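# Fold the held letter in half, short edges together

## Task

Fold the letter currently held in the right gripper in half by bringing one short edge onto the other short edge, then leave it lying flat with nothing loose resting on it or leaning against it. Do not put a crease anywhere else in the sheet, even one you later smooth out: a sharp crease elsewhere fails the task and a softer one lowers the score. No other sharp bend may remain in the sheet.

## Robot and tools

Robot: two arms, left_arm and right_arm, each a 6-joint arm (waist, shoulder, elbow, forearm roll, wrist pitch, wrist roll) with a parallel two-finger gripper. At the start the right gripper already holds the letter. Nothing may fall off or be left off the table, and hard hits on the table, the camera stand or the other arm can fail the scene.

Frame: all positions, velocities and targets use the scene frame. Origin is at table height midway between the arms; +z is up, +x points out over the table, and left_arm sits on the +y side (arm names are unrelated to image sides). Calibrated bases: left_arm at (-0.016, +0.575, 0) m, right_arm at (+0.032, -0.618, 0) m, both almost unrotated. Reported hand positions may be off by a few cm, more at long reach. In a gripper's own axes the fingers point along +z and close along x; end_effector_position is the point between the pads, fingertips extend 17.5 mm past it, and a block sticks out about 10 cm toward the gripper's -y.

Row layout (both execute_actions and move): one list of 18 numbers covering both arms, always all 18 even if one arm is idle. Order: left dx, dy, dz, rx, ry, rz, left gripper position, force_limit, speed, then the same nine for the right arm. Pose numbers are offsets, not poses: dx, dy, dz, rx, ry, rz are measured along scene axes from that arm's Hand target at the start of the action or move, and rx, ry, rz form one rotation vector about the Hand target position. Scale is 1.0 = 0.6 m or 180 degrees; range -1 to 1. Sending all six as 0 re-requests the current Hand target. Repeating an offset moves the arm further each time.

Gripper numbers are absolute settings, not offsets. position: +1 fully open (50 mm), about -0.65 pads meet, -1 closes until blocked (use this to grip). force_limit: -1 about 20 N per pad, 0 about 102 N, +1 about 185 N. speed: -1 20 mm/s, 0 85 mm/s, +1 150 mm/s. Both start at +1. To leave a gripper unchanged, resend exactly its last three numbers; 0 is a real command. New force or speed only applies after a position change of at least 0.01. To hold the letter gently, open first, then regrip with a low force_limit.

execute_actions(actions, cameras): actions is a list of actions; each action is up to 15 rows, one per 1/30 s step, every row counted from the action's start pose; a short table repeats its last row. An empty list returns the state plus all camera images. cameras: list of names (cam_high, cam_left_wrist, cam_right_wrist), ["all"], or [].

move(target, speed, blend, stop_force, zero, blocking, cameras): straight-line path of each gripper toward target, one 18-number row or a list of up to 15 rows, all offsets from the same starting Hand targets. speed in m/s, 0.002 to 2, default 0.25 (rotation up to twice that in rad/s), one value or one per target. blend in m rounds corners in a list; 0 stops at each point. stop_force 10 to 80 N ends an arm's path when it feels that much push along its direction of travel; use it only slowly, not while rotating, and omit it when lifting off a contact. zero (default true) re-zeroes force before the move. blocking=false returns after about 0.5 s while motion continues (not allowed with stop_force). The result adds a "move:" line: done, off_target, moving, held or fault, plus limits such as paced or held. Paths do not avoid obstacles; avoid paths passing near an arm's own base.

wait(seconds 0 to 10), stop() brakes a running move, zoom_image(camera, region [x0,y0,x1,y1] pixels, at most 504 by 504) enlarges the newest image of that camera (each 896x504). clear_fault(arm) clears a reported torque or force fault. finished_scene(scene) ends the scene irreversibly; the letter must stay folded and flat without the robot.

Reading results: Hand target is the last commanded pose after clipping; grippers often rest a little short of it. Each control step the command is clipped to 70 mm and 16 degrees from the measured pose. object_status: 0 moving, 1 blocked while opening, 2 blocked while closing (a grip), 3 at requested opening or pads met (a thin sheet may show 3 while held). position_measured opening ≈ (250 - value) × 0.202 mm. Joint torques, external torques and flange force help detect contact; flange force is noisy and includes held weight. Joint velocities "within noise" means at rest.

Avoid: faults stop an arm until clear_fault; a torque fault comes at joint contact limits (elbow 152, wrist joints 42.7 N m), a force fault at 144 N outside force. The arms are stiff, so a target only slightly past a firm surface can fault; approach the table slowly and command back past the gripper to release a press. The clearance check blocks arm-to-arm approaches but not finger collisions; never close a gripper on the other arm. Long stretched holds cause MOTOR HOT and over-temperature stops. Don't release the letter while it moves, don't drop it, and keep it on the table.

Each tool is called by a JSON object that holds its "fn" and its "kwargs", one argument or row to a line.

## Session

{"fn": "execute_actions", "kwargs": {
  "actions": []
}}

Scene clock: 0.00 s.
left_arm: end_effector_position=(+0.6341, +0.5888, +0.3532) position_measured=3 object_status=3 end_effector_quat_wxyz=(+0.000, +0.700, +0.715, +0.000) | right_arm: end_effector_position=(+0.5169, -0.1583, +0.2832) position_measured=250 object_status=3 end_effector_quat_wxyz=(+0.224, -0.539, +0.725, +0.366)
Joint positions: left_arm=[-0.053 0.167 1.62 0 1.354 -0.053] | right_arm=[0.39 0.137 2 1.06 1.022 -3.078]
Joint velocities: within noise
Joint torques (N m): no reading
External joint torques (N m): no reading
Flange force (N): no reading
Hand target: left_arm +0.6341, +0.5888, +0.3532; +0.000, +0.700, +0.715, +0.000 | right_arm +0.5169, -0.1583, +0.2832; +0.224, -0.539, +0.725, +0.366
Tool commands: left_gripper/position=+1.0 left_gripper/force_limit=+1.0 left_gripper/speed=+1.0 right_gripper/position=-0.654902 right_gripper/force_limit=+1.0 right_gripper/speed=+1.0

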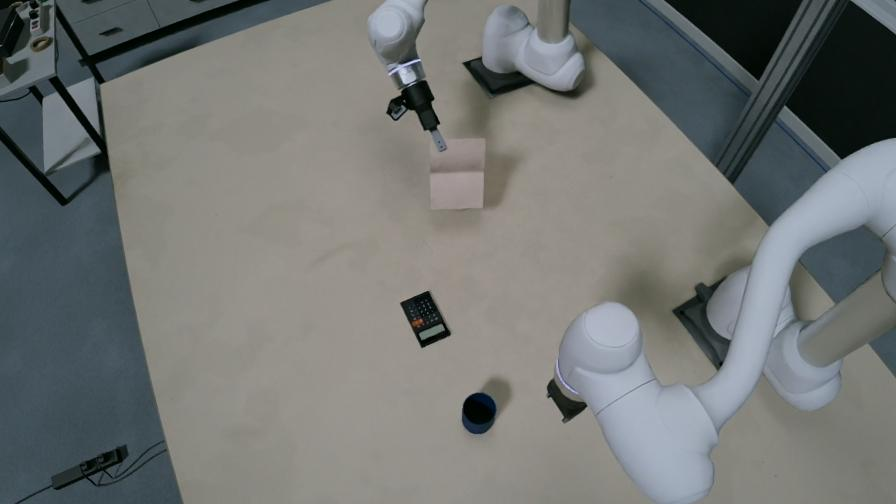

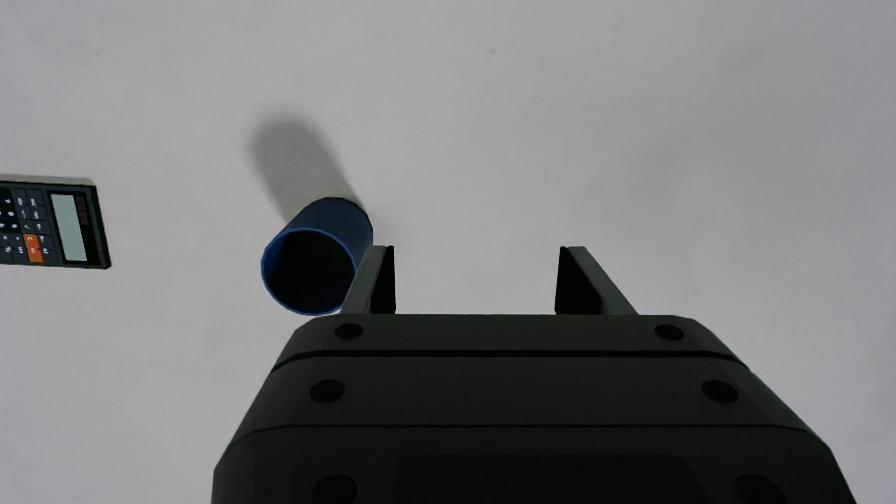

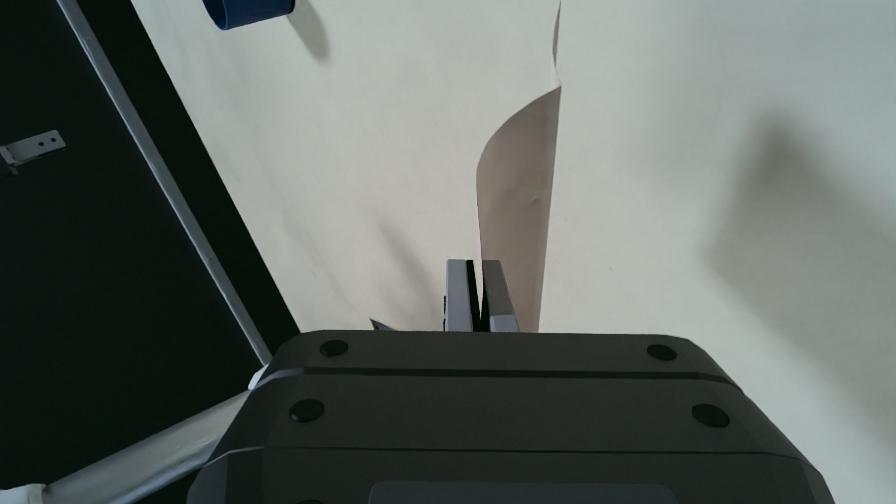

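{"fn": "zoom_image", "kwargs": {
  "camera": "cam_high",
  "region": [370, 80, 570, 230]
}}

{"fn": "zoom_image", "kwargs": {
  "camera": "cam_right_wrist",
  "region": [340, 0, 740, 350]
}}

Scaled by 2.520 from the camera's 896x504 image, which has a finer 1280x720 frame.

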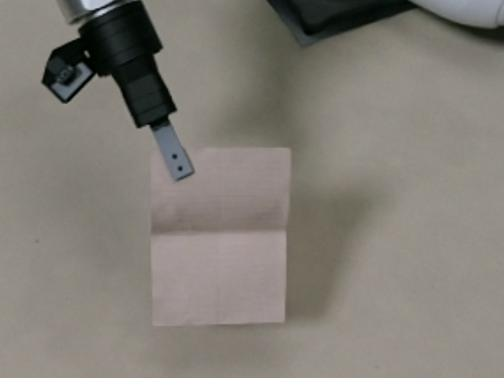

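Scaled by 1.260 from the camera's 896x504 image, which has a finer 1280x720 frame.

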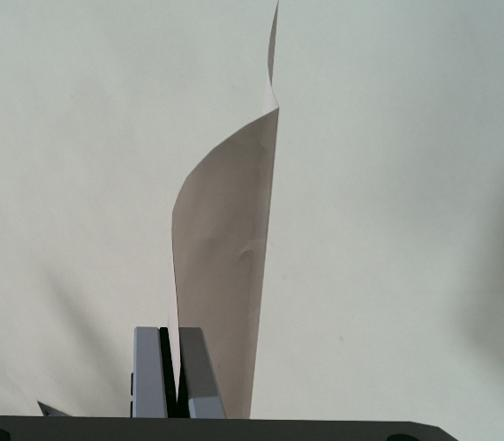

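{"fn": "zoom_image", "kwargs": {
  "camera": "cam_high",
  "region": [420, 120, 500, 220]
}}

{"fn": "zoom_image", "kwargs": {
  "camera": "cam_right_wrist",
  "region": [440, 0, 600, 180]
}}

{"fn": "zoom_image", "kwargs": {
  "camera": "cam_right_wrist",
  "region": [420, 160, 580, 340]
}}

Scaled by 5.040 from the camera's 896x504 image, which has a finer 1280x720 frame.

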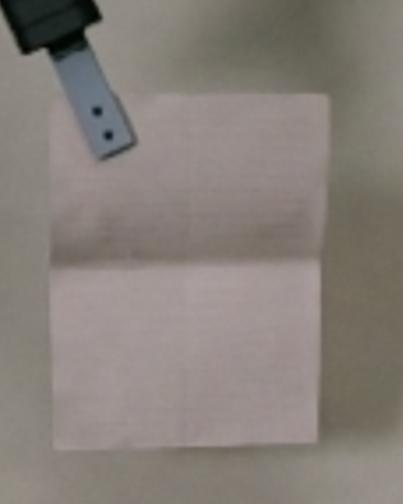

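Scaled by 2.800 from the camera's 896x504 image, which has a finer 1280x720 frame.

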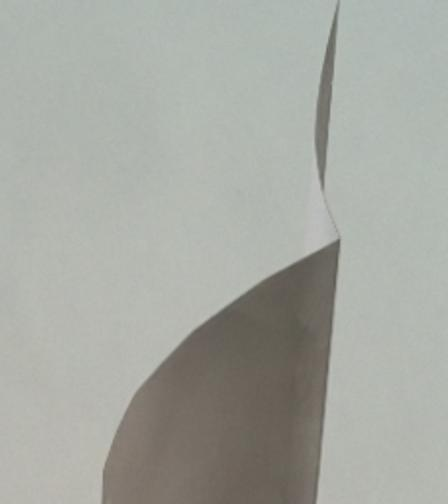

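Scaled by 2.800 from the camera's 896x504 image, which has a finer 1280x720 frame.

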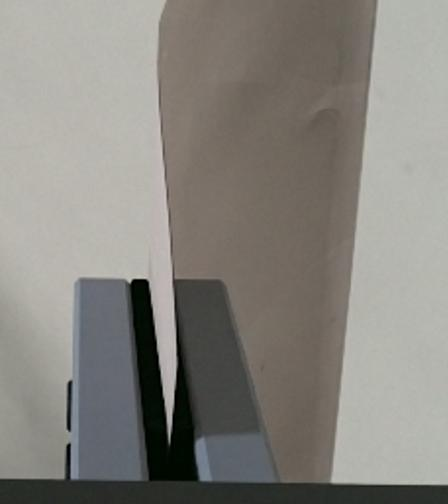

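{"fn": "zoom_image", "kwargs": {
  "camera": "cam_high",
  "region": [540, 140, 896, 504]
}}

{"fn": "zoom_image", "kwargs": {
  "camera": "cam_high",
  "region": [350, 0, 620, 160]
}}

Scaled by 1.385 from the camera's 896x504 image, which has a finer 1280x720 frame.

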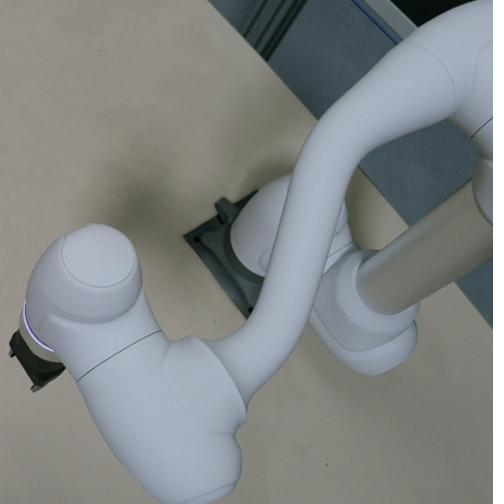

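Scaled by 1.867 from the camera's 896x504 image, which has a finer 1280x720 frame.

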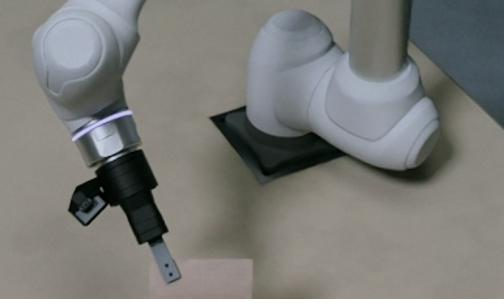

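{"fn": "move", "kwargs": {
  "target": [
    [-0.4167, -0.5833, 0.0, 0, -0.328, 0, 1, 1, 1, 0, 0, 0, 0, 0, 0, -0.654902, 1, 1]
  ],
  "speed": 0.25,
  "cameras": ["cam_high", "cam_left_wrist"]
}}

Scene clock: 225.27 s.
left_arm: end_effector_position=(+0.3841, +0.2388, +0.3532) position_measured=3 object_status=3 end_effector_quat_wxyz=(+0.352, +0.609, +0.622, +0.345) | right_arm: end_effector_position=(+0.5169, -0.1583, +0.2832) position_measured=250 object_status=3 end_effector_quat_wxyz=(+0.224, -0.539, +0.725, +0.366)
Joint positions: left_arm=[-1.264 -0.211 2.258 1.184 1.069 -1.876] | right_arm=[0.39 0.137 2 1.06 1.022 -3.078]
Joint torques (N m): left_arm=[-0.67 -18.8 -43.26 3.67 0.63 0.25] | right_arm=[1.11 -51.4 -41.18 3.85 0.44 0.08]
External joint torques (N m): left_arm=[0.74 -0.51 1.81 -0.05 0.09 -0.26] | right_arm=[-1.21 -3.24 1.04 -0.12 0.24 -0.14]
Flange force (N): left_arm=[3.6 -1.9 1.3] | right_arm=[3.4 4.6 -5.1]
Hand target: left_arm +0.3840, +0.2388, +0.3532; +0.352, +0.609, +0.622, +0.345 | right_arm +0.5169, -0.1583, +0.2832; +0.224, -0.539, +0.725, +0.366
Off the commanded pose: left_arm 0.000 m, 0 deg | right_arm 0.000 m, 0 deg.
move: done
Images, in order (width x height): cam_high 896x504, cam_left_wrist 896x504.

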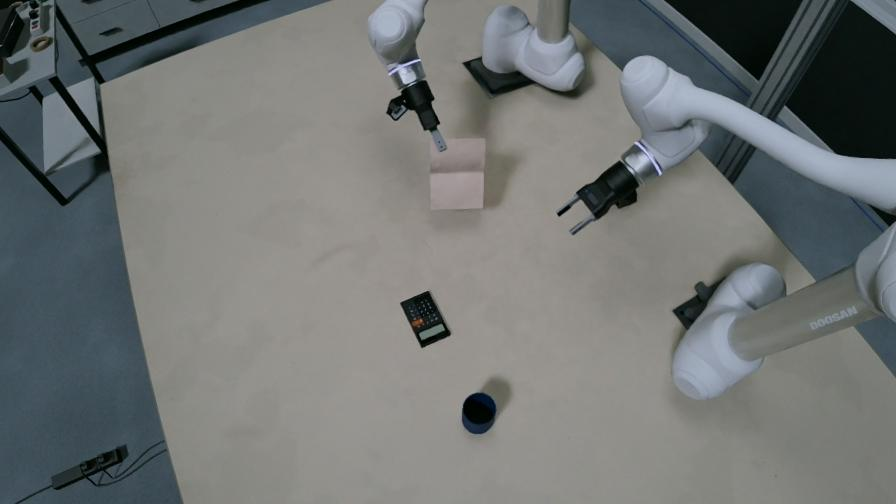

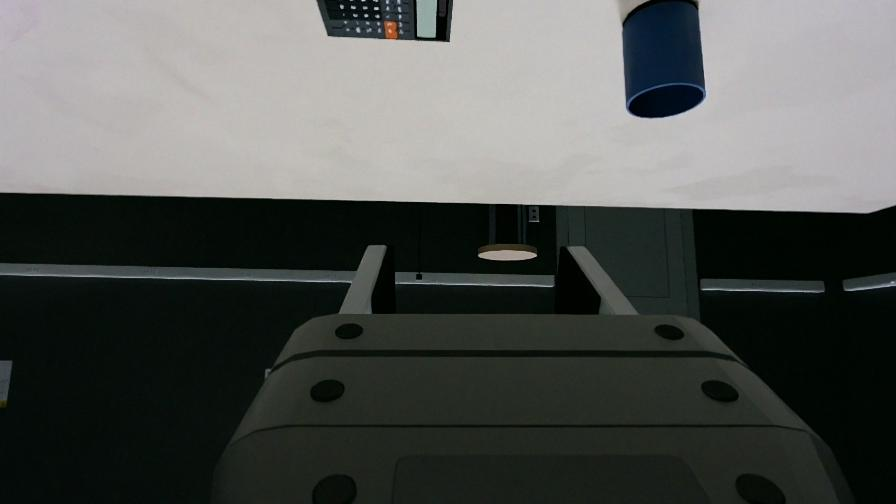

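{"fn": "zoom_image", "kwargs": {
  "camera": "cam_left_wrist",
  "region": [330, 220, 630, 340]
}}

{"fn": "zoom_image", "kwargs": {
  "camera": "cam_left_wrist",
  "region": [300, 0, 760, 230]
}}

Scaled by 1.680 from the camera's 896x504 image, which has a finer 1280x720 frame.

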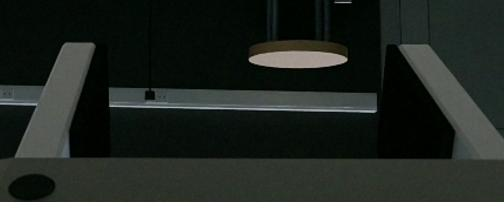

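Scaled by 1.096 from the camera's 896x504 image, which has a finer 1280x720 frame.

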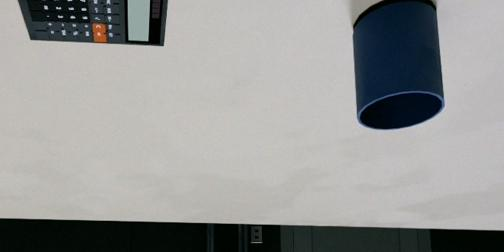

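{"fn": "zoom_image", "kwargs": {
  "camera": "cam_high",
  "region": [540, 130, 690, 250]
}}

{"fn": "zoom_image", "kwargs": {
  "camera": "cam_high",
  "region": [390, 280, 520, 450]
}}

Scaled by 3.360 from the camera's 896x504 image, which has a finer 1280x720 frame.

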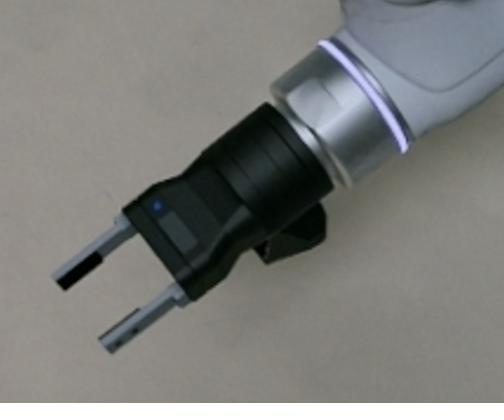

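Scaled by 2.965 from the camera's 896x504 image, which has a finer 1280x720 frame.

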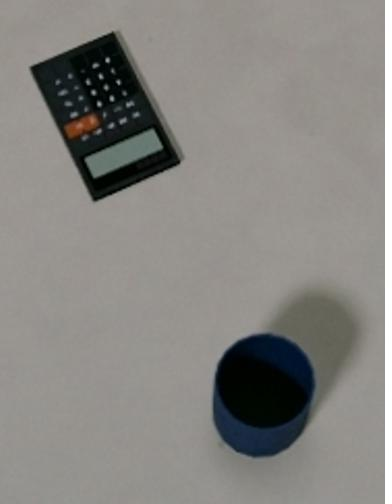

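{"fn": "move", "kwargs": {
  "target": [
    [-0.24, -0.498, 0.0, 0, 0, 0, 1, 1, 1, 0, 0, 0, 0, 0, 0, -0.654902, 1, 1]
  ],
  "speed": 0.25,
  "cameras": ["cam_high", "cam_left_wrist"]
}}

Scene clock: 457.90 s.
left_arm: end_effector_position=(+0.2400, -0.0600, +0.3532) position_measured=3 object_status=3 end_effector_quat_wxyz=(+0.352, +0.609, +0.622, +0.345) | right_arm: end_effector_position=(+0.5169, -0.1583, +0.2832) position_measured=250 object_status=3 end_effector_quat_wxyz=(+0.224, -0.539, +0.725, +0.366)
Joint positions: left_arm=[-1.636 0.222 1.822 1.064 1.368 -2.025] | right_arm=[0.39 0.137 2 1.06 1.022 -3.078]
Joint torques (N m): left_arm=[-1.29 -63.58 -41.93 4.22 1 0.24] | right_arm=[1.14 -51.67 -41 3.84 0.52 0.08]
External joint torques (N m): left_arm=[1.45 -0.81 1.31 -0.05 0.08 -0.24] | right_arm=[-1.19 -2.95 0.9 -0.11 0.18 -0.13]
Flange force (N): left_arm=[3.7 0.2 2.2] | right_arm=[3.1 4.1 -4.7]
Hand target: left_arm +0.2400, -0.0600, +0.3532; +0.352, +0.609, +0.622, +0.345 | right_arm +0.5169, -0.1583, +0.2832; +0.224, -0.539, +0.725, +0.366
Off the commanded pose: left_arm 0.000 m, 0 deg | right_arm 0.000 m, 0 deg.
move: done
Images, in order (width x height): cam_high 896x504, cam_left_wrist 896x504.

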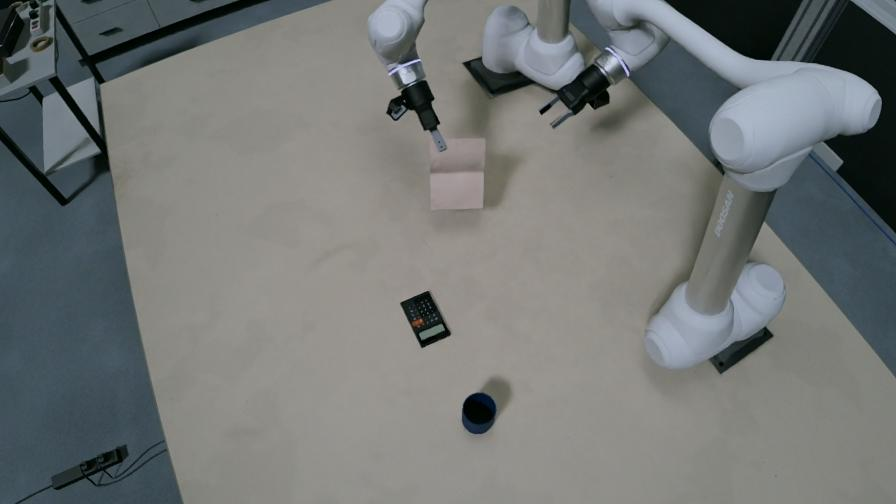

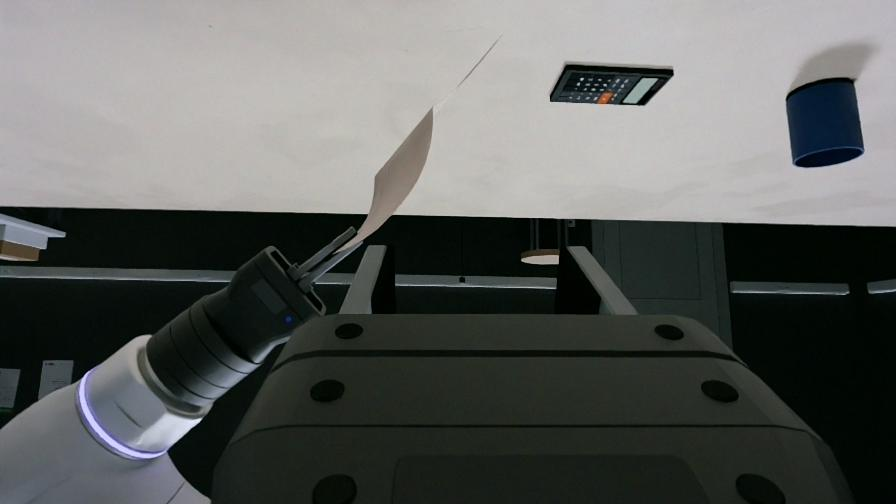

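{"fn": "zoom_image", "kwargs": {
  "camera": "cam_left_wrist",
  "region": [260, 10, 560, 290]
}}

{"fn": "zoom_image", "kwargs": {
  "camera": "cam_left_wrist",
  "region": [340, 70, 480, 260]
}}

{"fn": "zoom_image", "kwargs": {
  "camera": "cam_left_wrist",
  "region": [400, 20, 530, 140]
}}

Scaled by 1.680 from the camera's 896x504 image, which has a finer 1280x720 frame.

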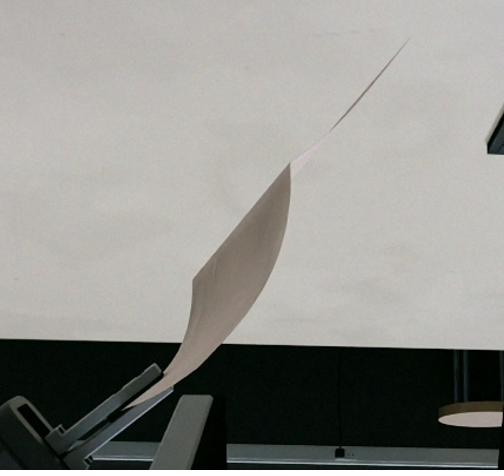

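Scaled by 2.653 from the camera's 896x504 image, which has a finer 1280x720 frame.

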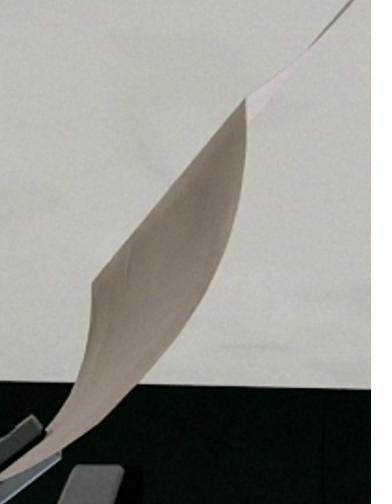

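Scaled by 3.877 from the camera's 896x504 image, which has a finer 1280x720 frame.

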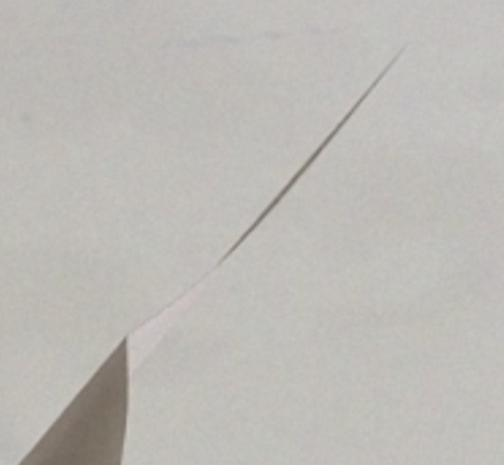

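{"fn": "zoom_image", "kwargs": {
  "camera": "cam_high",
  "region": [510, 20, 650, 140]
}}

{"fn": "zoom_image", "kwargs": {
  "camera": "cam_high",
  "region": [370, 40, 510, 160]
}}

{"fn": "zoom_image", "kwargs": {
  "camera": "cam_high",
  "region": [620, 240, 820, 390]
}}

{"fn": "zoom_image", "kwargs": {
  "camera": "cam_high",
  "region": [440, 0, 640, 120]
}}

Scaled by 3.600 from the camera's 896x504 image, which has a finer 1280x720 frame.

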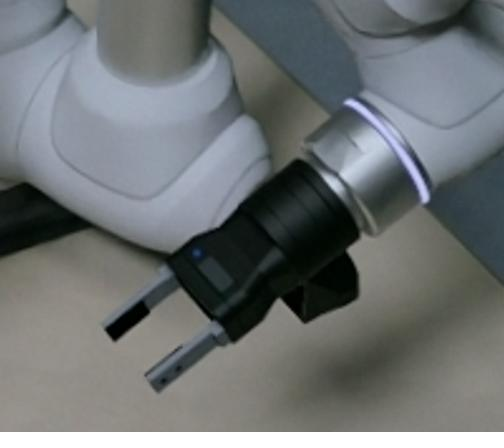

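Scaled by 3.600 from the camera's 896x504 image, which has a finer 1280x720 frame.

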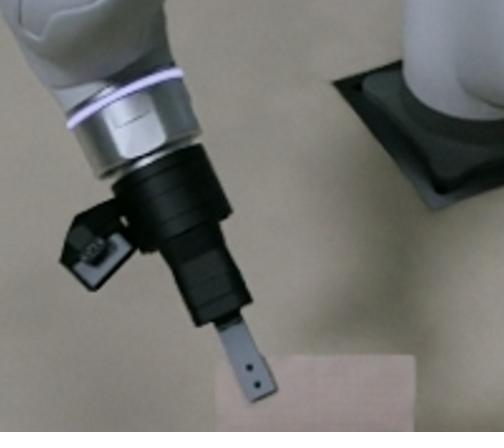

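Scaled by 2.520 from the camera's 896x504 image, which has a finer 1280x720 frame.

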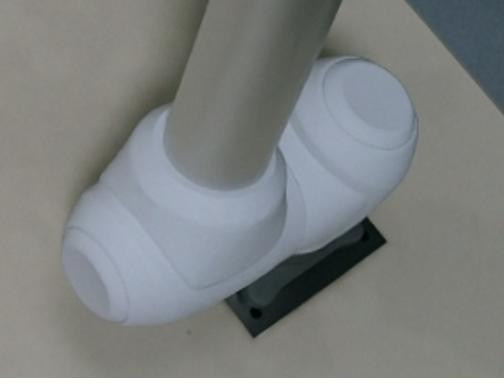

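Scaled by 2.520 from the camera's 896x504 image, which has a finer 1280x720 frame.

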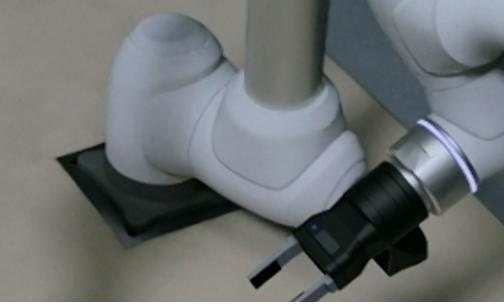

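{"fn": "zoom_image", "kwargs": {
  "camera": "cam_high",
  "region": [660, 0, 896, 200]
}}

{"fn": "zoom_image", "kwargs": {
  "camera": "cam_high",
  "region": [0, 0, 340, 220]
}}

Scaled by 2.136 from the camera's 896x504 image, which has a finer 1280x720 frame.

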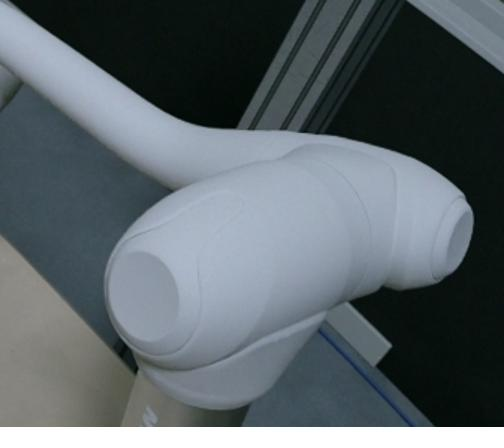

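Scaled by 1.482 from the camera's 896x504 image, which has a finer 1280x720 frame.

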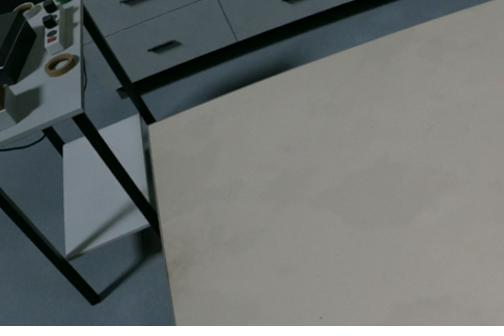

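{"fn": "move", "kwargs": {
  "target": [
    [0.0667, 0.4333, 0.0, 0, 0, 0, 1, 1, 1, 0, 0, 0, 0, 0, 0, -0.654902, 1, 1],
    [0.5333, 0.3333, -0.1, 0.327, 0.204, -0.578, 1, 1, 1, 0, 0, 0, 0, 0, 0, -0.654902, 1, 1]
  ],
  "speed": 0.3,
  "blend": [0.05, 0],
  "cameras": ["all"]
}}

Scene clock: 1059.30 s.
left_arm: end_effector_position=(+0.5600, +0.1400, +0.2932) position_measured=3 object_status=3 end_effector_quat_wxyz=(+0.001, +0.977, -0.215, +0.000) | right_arm: end_effector_position=(+0.5169, -0.1583, +0.2832) position_measured=250 object_status=3 end_effector_quat_wxyz=(+0.224, -0.539, +0.725, +0.366)
Joint positions: left_arm=[-0.716 0.303 1.559 -0.001 1.278 1.309] | right_arm=[0.39 0.137 2 1.06 1.022 -3.078]
Joint torques (N m): left_arm=[-1.23 -72.22 -43.66 4.27 -0.03 0.16] | right_arm=[1.59 -51.26 -41.06 3.8 0.53 0.13]
External joint torques (N m): left_arm=[1.25 -1.2 1.88 -0.04 0.03 -0.16] | right_arm=[-1.56 -3.57 0.91 -0.07 0.17 -0.19]
Flange force (N): left_arm=[-5.2 -2.7 1.7] | right_arm=[3.6 4.7 -5.7]
Hand target: left_arm +0.5600, +0.1400, +0.2932; +0.001, +0.977, -0.215, +0.000 | right_arm +0.5169, -0.1583, +0.2832; +0.224, -0.539, +0.725, +0.366
Off the commanded pose: left_arm 0.000 m, 0 deg | right_arm 0.000 m, 0 deg.
move: done

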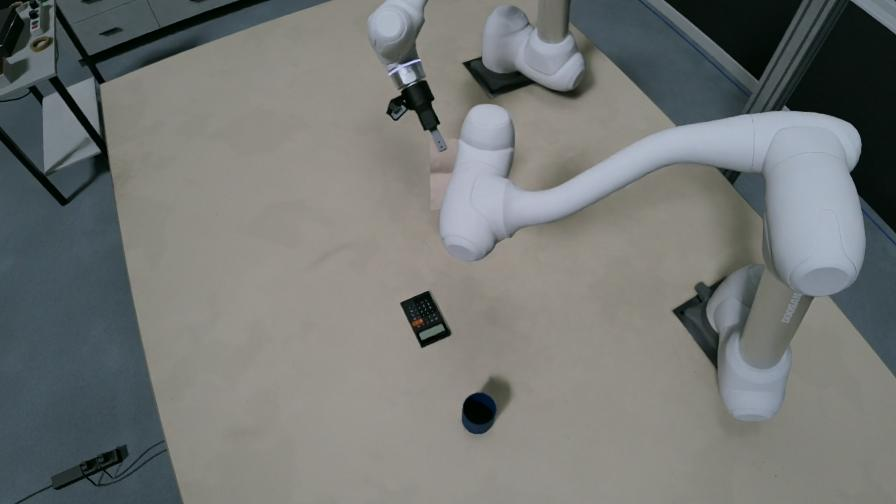

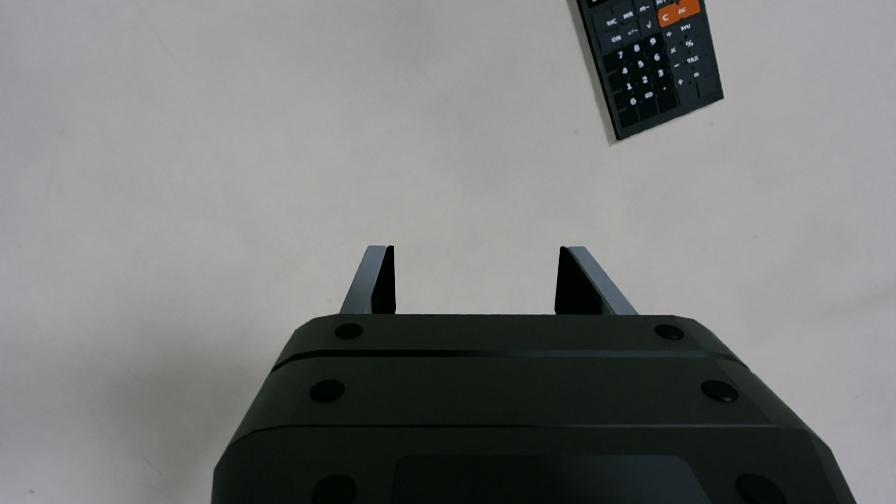

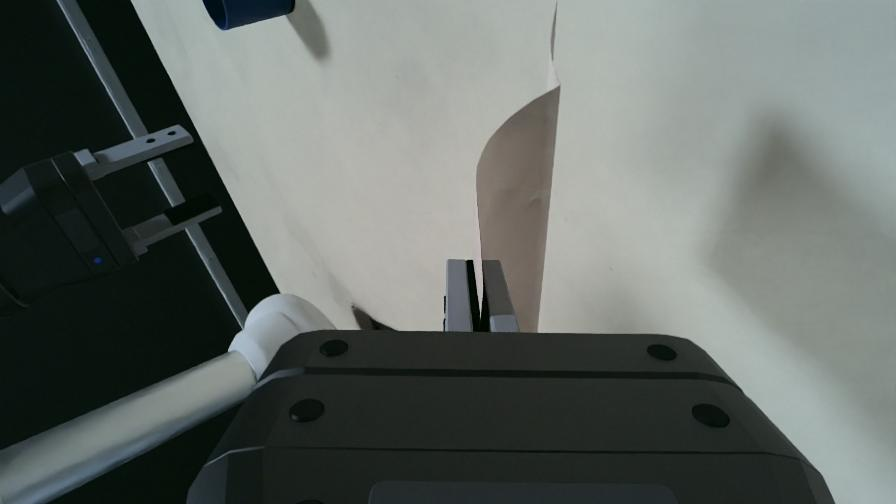

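{"fn": "move", "kwargs": {
  "target": [
    [0, 0, 0, 0, 0, 0, 1, 1, 1, 0, 0, -0.2083, 0, 0, 0, -0.654902, 1, 1],
    [0, 0, 0, 0, 0, 0, 1, 1, 1, -0.0345, -0.0758, -0.34, 0, 0, 0, -0.654902, 1, 1]
  ],
  "speed": [0.15, 0.08],
  "blend": [0.03, 0],
  "cameras": ["all"]
}}

Scene clock: 1080.60 s.
left_arm: end_effector_position=(+0.5600, +0.1400, +0.2932) position_measured=3 object_status=3 end_effector_quat_wxyz=(+0.001, +0.977, -0.215, +0.000) | right_arm: end_effector_position=(+0.4962, -0.2037, +0.0793) position_measured=250 object_status=3 end_effector_quat_wxyz=(+0.224, -0.539, +0.725, +0.366)
Joint positions: left_arm=[-0.716 0.303 1.559 -0.001 1.278 1.309] | right_arm=[0.323 0.358 2.212 1.31 0.9 -3.591]
Joint torques (N m): left_arm=[-1.48 -72.41 -43.39 4.31 -0.02 0.18] | right_arm=[1.34 -61.76 -29.01 1.88 1.5 0.08]
External joint torques (N m): left_arm=[1.74 -0.93 1.67 -0.07 0.03 -0.18] | right_arm=[-1.34 -4.05 0.89 -0.01 0.23 -0.13]
Flange force (N): left_arm=[-4.2 -3.1 1.6] | right_arm=[0.1 5.7 -7.5]
Hand target: left_arm +0.5600, +0.1400, +0.2932; +0.001, +0.977, -0.215, +0.000 | right_arm +0.4962, -0.2037, +0.0792; +0.224, -0.539, +0.725, +0.366
Off the commanded pose: left_arm 0.000 m, 0 deg | right_arm 0.000 m, 0 deg.
move: done

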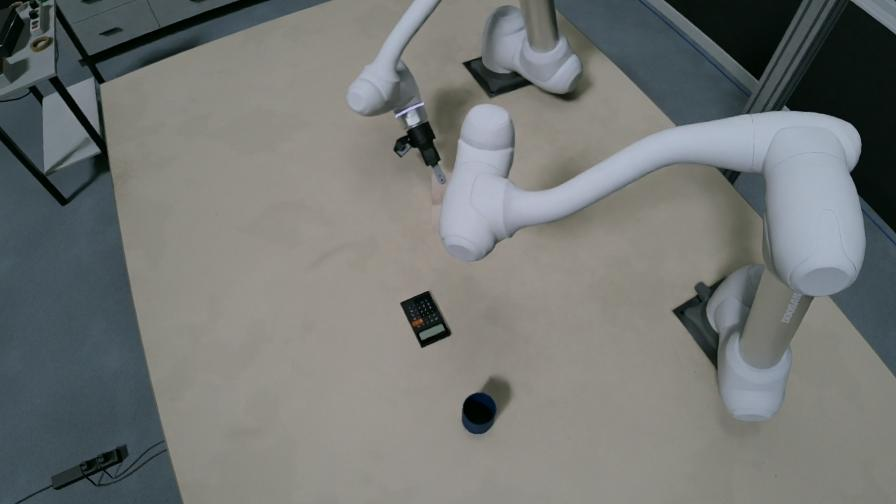

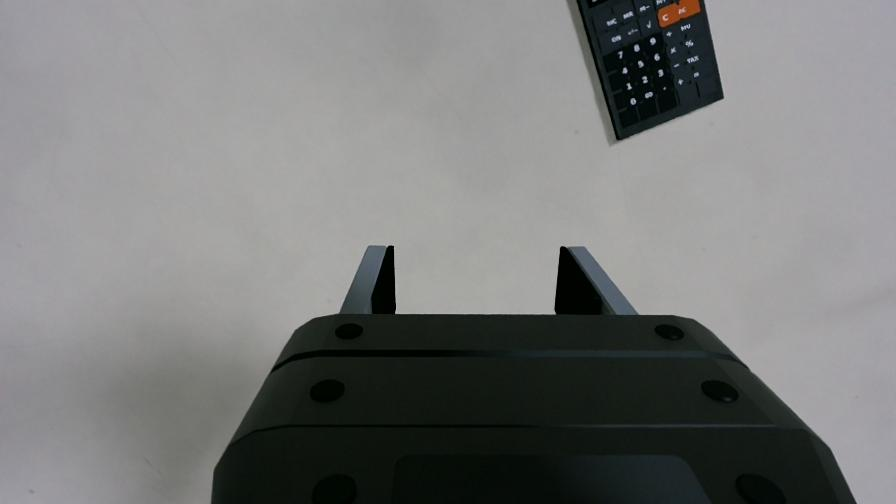

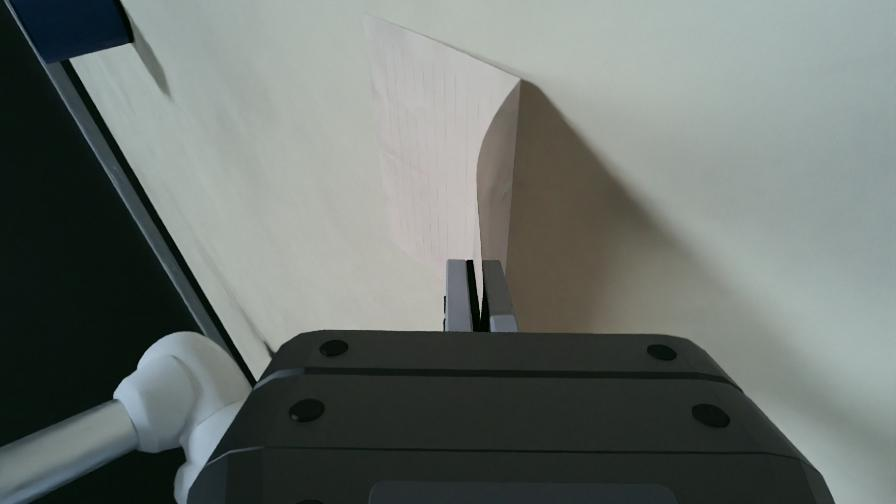

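{"fn": "move", "kwargs": {
  "target": [
    [-0.1, -0.29, 0.05, 0, 0, 0, 1, 1, 1, 0, 0, 0, 0, 0, 0, -0.654902, 1, 1]
  ],
  "speed": 0.25,
  "cameras": ["cam_left_wrist"]
}}

Scene clock: 1115.27 s.
left_arm: end_effector_position=(+0.5000, -0.0340, +0.3232) position_measured=3 object_status=3 end_effector_quat_wxyz=(+0.001, +0.977, -0.215, +0.000) | right_arm: end_effector_position=(+0.4962, -0.2037, +0.0792) position_measured=250 object_status=3 end_effector_quat_wxyz=(+0.224, -0.539, +0.725, +0.366)
Joint positions: left_arm=[-0.932 0.412 1.351 -0.001 1.377 1.093] | right_arm=[0.323 0.358 2.212 1.31 0.9 -3.591]
Joint torques (N m): left_arm=[-1.94 -84.72 -45 4.36 -0.04 0.22] | right_arm=[1.49 -61.92 -29 1.91 1.48 0.09]
External joint torques (N m): left_arm=[2.12 -0.95 2.11 -0.02 0.07 -0.22] | right_arm=[-1.6 -3.34 0.99 -0.05 0.24 -0.14]
Flange force (N): left_arm=[-4.8 -4.8 2.4] | right_arm=[0.9 4.6 -7.0]
Hand target: left_arm +0.5000, -0.0340, +0.3232; +0.001, +0.977, -0.215, +0.000 | right_arm +0.4962, -0.2037, +0.0792; +0.224, -0.539, +0.725, +0.366
Off the commanded pose: left_arm 0.000 m, 0 deg | right_arm 0.000 m, 0 deg.
move: done
Images, in order (width x height): cam_left_wrist 896x504.

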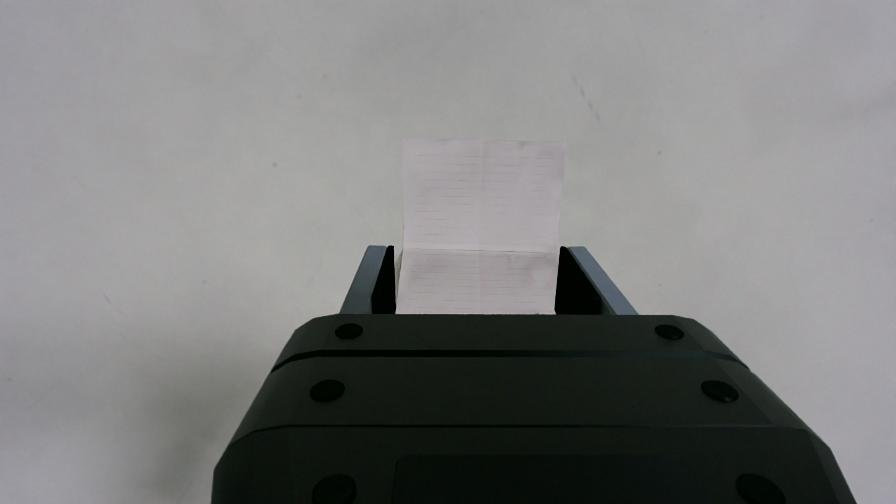

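{"fn": "zoom_image", "kwargs": {
  "camera": "cam_left_wrist",
  "region": [370, 110, 610, 330]
}}

Scaled by 2.100 from the camera's 896x504 image, which has a finer 1280x720 frame.

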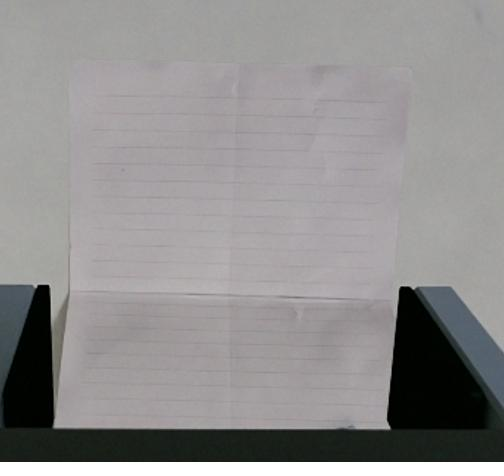

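{"fn": "move", "kwargs": {
  "target": [
    [0, 0, 0, 0, 0, 0, 1, 1, 1, 0, 0, 0, 0, 0, 0, 1.0, 1, -0.5]
  ],
  "cameras": ["cam_left_wrist", "cam_right_wrist"]
}}

Scene clock: 1185.17 s.
left_arm: end_effector_position=(+0.5000, -0.0340, +0.3232) position_measured=3 object_status=3 end_effector_quat_wxyz=(+0.001, +0.977, -0.215, +0.000) | right_arm: end_effector_position=(+0.4962, -0.2037, +0.0792) position_measured=3 object_status=3 end_effector_quat_wxyz=(+0.224, -0.539, +0.725, +0.366)
Joint positions: left_arm=[-0.932 0.412 1.351 -0.001 1.377 1.093] | right_arm=[0.323 0.358 2.212 1.31 0.9 -3.591]
Joint torques (N m): left_arm=[-1.28 -84.14 -44.49 4.36 0.02 0.22] | right_arm=[1.05 -61.86 -29 1.83 1.45 0.11]
External joint torques (N m): left_arm=[1.47 -1.38 1.62 -0.01 0 -0.22] | right_arm=[-1.07 -4.15 0.84 0.04 0.28 -0.17]
Flange force (N): left_arm=[-4.8 -3.9 1.8] | right_arm=[-0.2 6.0 -7.1]
Hand target: left_arm +0.5000, -0.0340, +0.3232; +0.001, +0.977, -0.215, +0.000 | right_arm +0.4962, -0.2037, +0.0792; +0.224, -0.539, +0.725, +0.366
Off the commanded pose: left_arm 0.000 m, 0 deg | right_arm 0.000 m, 0 deg.
move: done
Images, in order (width x height): cam_left_wrist 896x504, cam_right_wrist 896x504.

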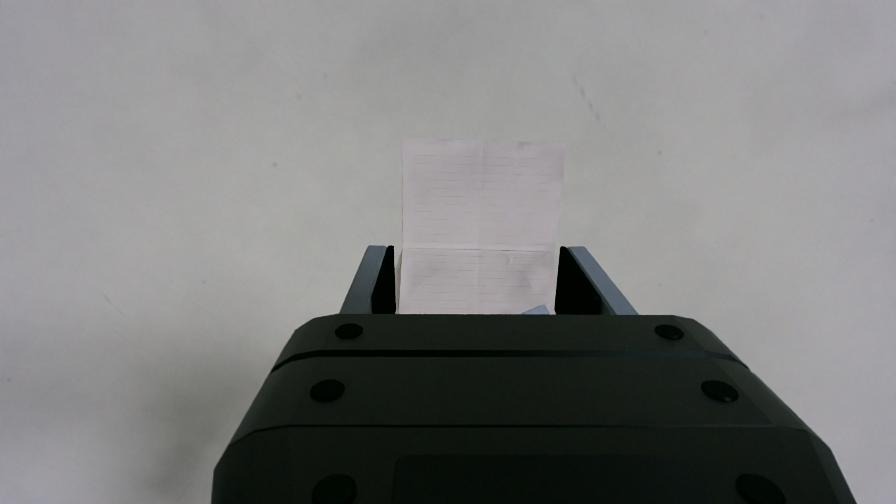

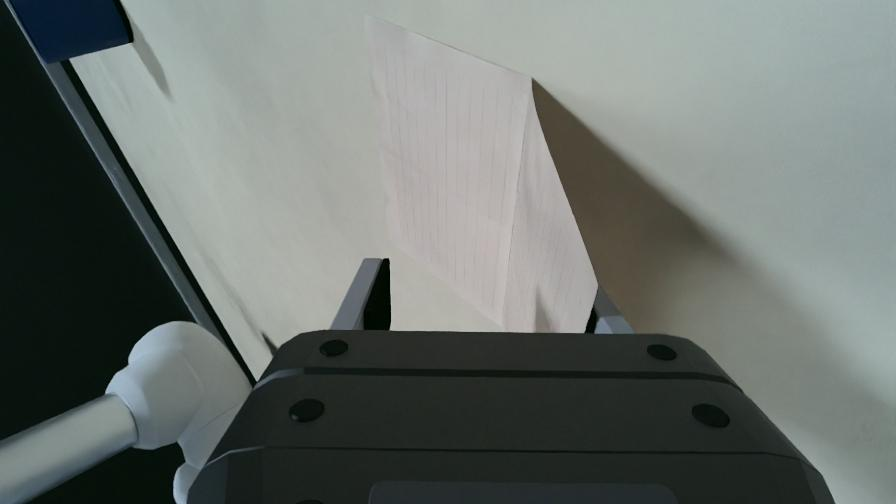

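{"fn": "move", "kwargs": {
  "target": [
    [0.0575, -0.0053, -0.465, 0, 0, 0, 1, 1, 1, 0, 0, 0, 0, 0, 0, 1.0, 1, -0.5]
  ],
  "speed": 0.2,
  "cameras": ["cam_left_wrist", "cam_right_wrist"]
}}

Scene clock: 1244.87 s.
left_arm: end_effector_position=(+0.5345, -0.0372, +0.0442) position_measured=3 object_status=3 end_effector_quat_wxyz=(+0.001, +0.977, -0.215, +0.000) | right_arm: end_effector_position=(+0.4962, -0.2037, +0.0792) position_measured=3 object_status=3 end_effector_quat_wxyz=(+0.224, -0.539, +0.725, +0.366)
Joint positions: left_arm=[-0.901 0.627 1.553 -0.001 0.96 1.124] | right_arm=[0.323 0.358 2.212 1.31 0.9 -3.591]
Joint torques (N m): left_arm=[-1.4 -96.7 -37.33 3.69 0.04 0.17] | right_arm=[1.07 -61.42 -29 1.84 1.49 0.05]
External joint torques (N m): left_arm=[1.2 -1.22 1.57 -0.08 -0.02 -0.17] | right_arm=[-0.97 -4.34 0.93 0.02 0.24 -0.1]
Flange force (N): left_arm=[-4.4 -3.2 -0.3] | right_arm=[-0.5 6.5 -7.3]
Hand target: left_arm +0.5345, -0.0372, +0.0442; +0.001, +0.977, -0.215, +0.000 | right_arm +0.4962, -0.2037, +0.0792; +0.224, -0.539, +0.725, +0.366
Off the commanded pose: left_arm 0.000 m, 0 deg | right_arm 0.000 m, 0 deg.
move: done
Images, in order (width x height): cam_left_wrist 896x504, cam_right_wrist 896x504.

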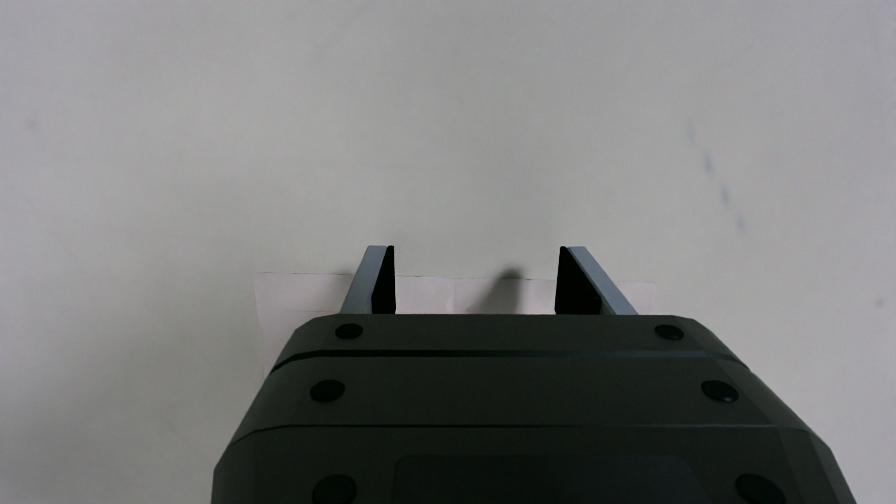

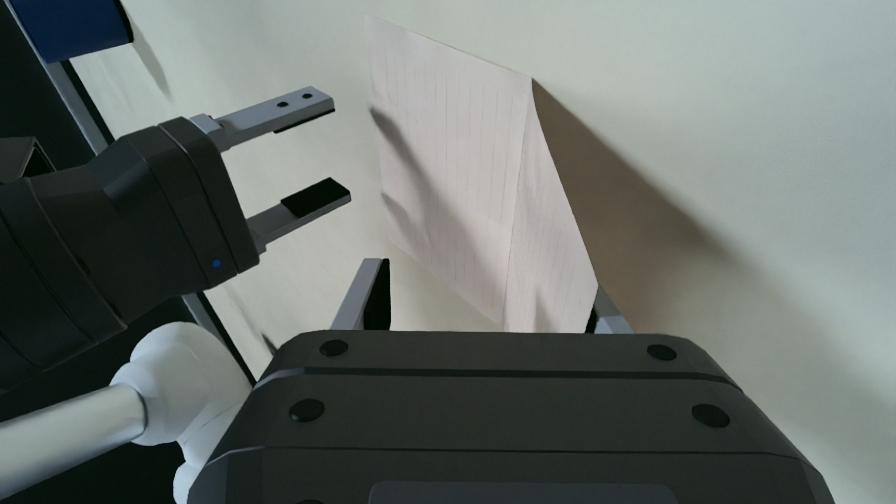

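{"fn": "move", "kwargs": {
  "target": [
    [-0.0045, -0.0092, -0.0233, 0, 0, 0, 1, 1, 1, 0, 0, 0, 0, 0, 0, 1.0, 1, -0.5]
  ],
  "speed": 0.1
}}

{"fn": "move", "kwargs": {
  "target": [
    [0, 0, -0.0333, 0, 0, 0, 1, 1, 1, 0, 0, 0, 0, 0, 0, 1.0, 1, -0.5]
  ],
  "speed": 0.02,
  "stop_force": 10,
  "cameras": ["cam_left_wrist", "cam_right_wrist"]
}}

Scene clock: 1265.50 s.
left_arm: end_effector_position=(+0.5318, -0.0427, +0.0302) position_measured=3 object_status=3 end_effector_quat_wxyz=(+0.001, +0.977, -0.215, +0.000) | right_arm: end_effector_position=(+0.4962, -0.2037, +0.0792) position_measured=3 object_status=3 end_effector_quat_wxyz=(+0.224, -0.539, +0.725, +0.366)
Joint positions: left_arm=[-0.908 0.643 1.555 -0.001 0.943 1.117] | right_arm=[0.323 0.358 2.212 1.31 0.9 -3.591]
Joint torques (N m): left_arm=[-1.57 -97.86 -36.68 3.66 0 0.22] | right_arm=[1.42 -61.68 -28.99 1.96 1.47 0.07]
External joint torques (N m): left_arm=[1.68 -1.31 1.28 -0.07 0.02 -0.22] | right_arm=[-1.11 -4.33 0.88 -0.12 0.27 -0.12]
Flange force (N): left_arm=[-3.6 -3.5 -0.6] | right_arm=[-0.4 6.2 -7.8]
Hand target: left_arm +0.5318, -0.0427, +0.0302; +0.001, +0.977, -0.215, +0.000 | right_arm +0.4962, -0.2037, +0.0792; +0.224, -0.539, +0.725, +0.366
Off the commanded pose: left_arm 0.000 m, 0 deg | right_arm 0.000 m, 0 deg.
move: done

Scene clock: 1266.63 s.
left_arm: end_effector_position=(+0.5319, -0.0428, +0.0197) position_measured=3 object_status=3 end_effector_quat_wxyz=(+0.001, +0.977, -0.215, +0.000) | right_arm: end_effector_position=(+0.4962, -0.2037, +0.0792) position_measured=3 object_status=3 end_effector_quat_wxyz=(+0.224, -0.539, +0.725, +0.366)
Joint positions: left_arm=[-0.908 0.653 1.56 -0.001 0.927 1.117] | right_arm=[0.323 0.358 2.212 1.31 0.9 -3.591]
Joint torques (N m): left_arm=[-2.78 -71.49 -25.65 3.55 -2.06 0.18] | right_arm=[1.05 -61.89 -28.9 1.89 1.47 0.14]
External joint torques (N m): left_arm=[2.55 -27.09 -9.09 -0.04 2.08 -0.17] | right_arm=[-1.02 -3.63 0.88 -0.04 0.25 -0.19]
Flange force (N): left_arm=[-8.9 -7.0 -33.3] | right_arm=[0.2 5.3 -6.5]
Hand target: left_arm +0.5319, -0.0428, +0.0197; +0.001, +0.977, -0.215, +0.000 (not the last commanded pose) | right_arm +0.4962, -0.2037, +0.0792; +0.224, -0.539, +0.725, +0.366
Off the commanded pose: left_arm 0.009 m, 0 deg | right_arm 0.000 m, 0 deg.
move: contact (left_arm)
Images, in order (width x height): cam_left_wrist 896x504, cam_right_wrist 896x504.

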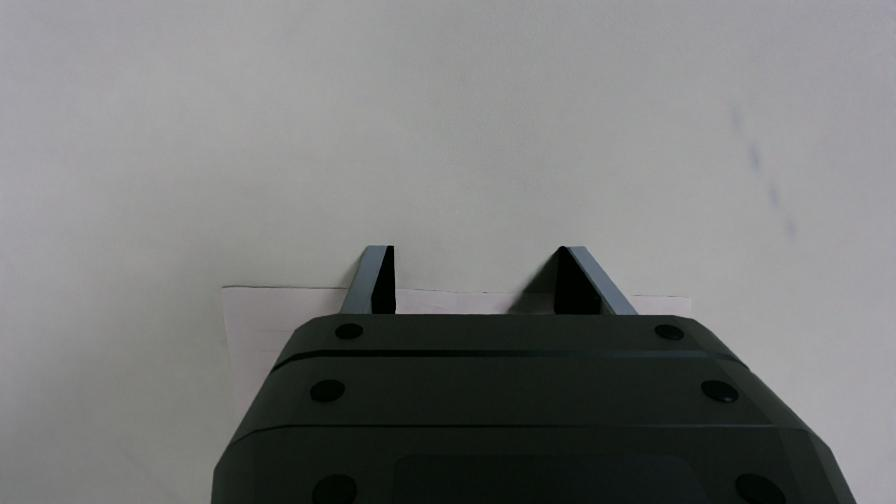

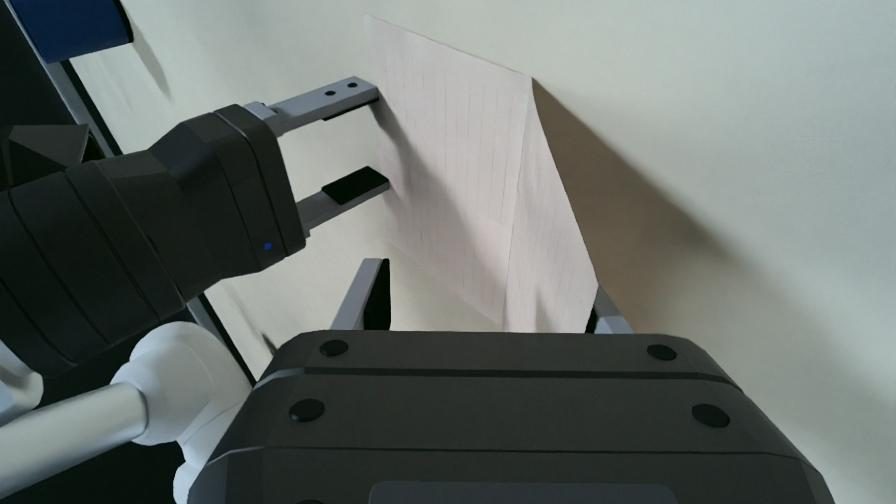

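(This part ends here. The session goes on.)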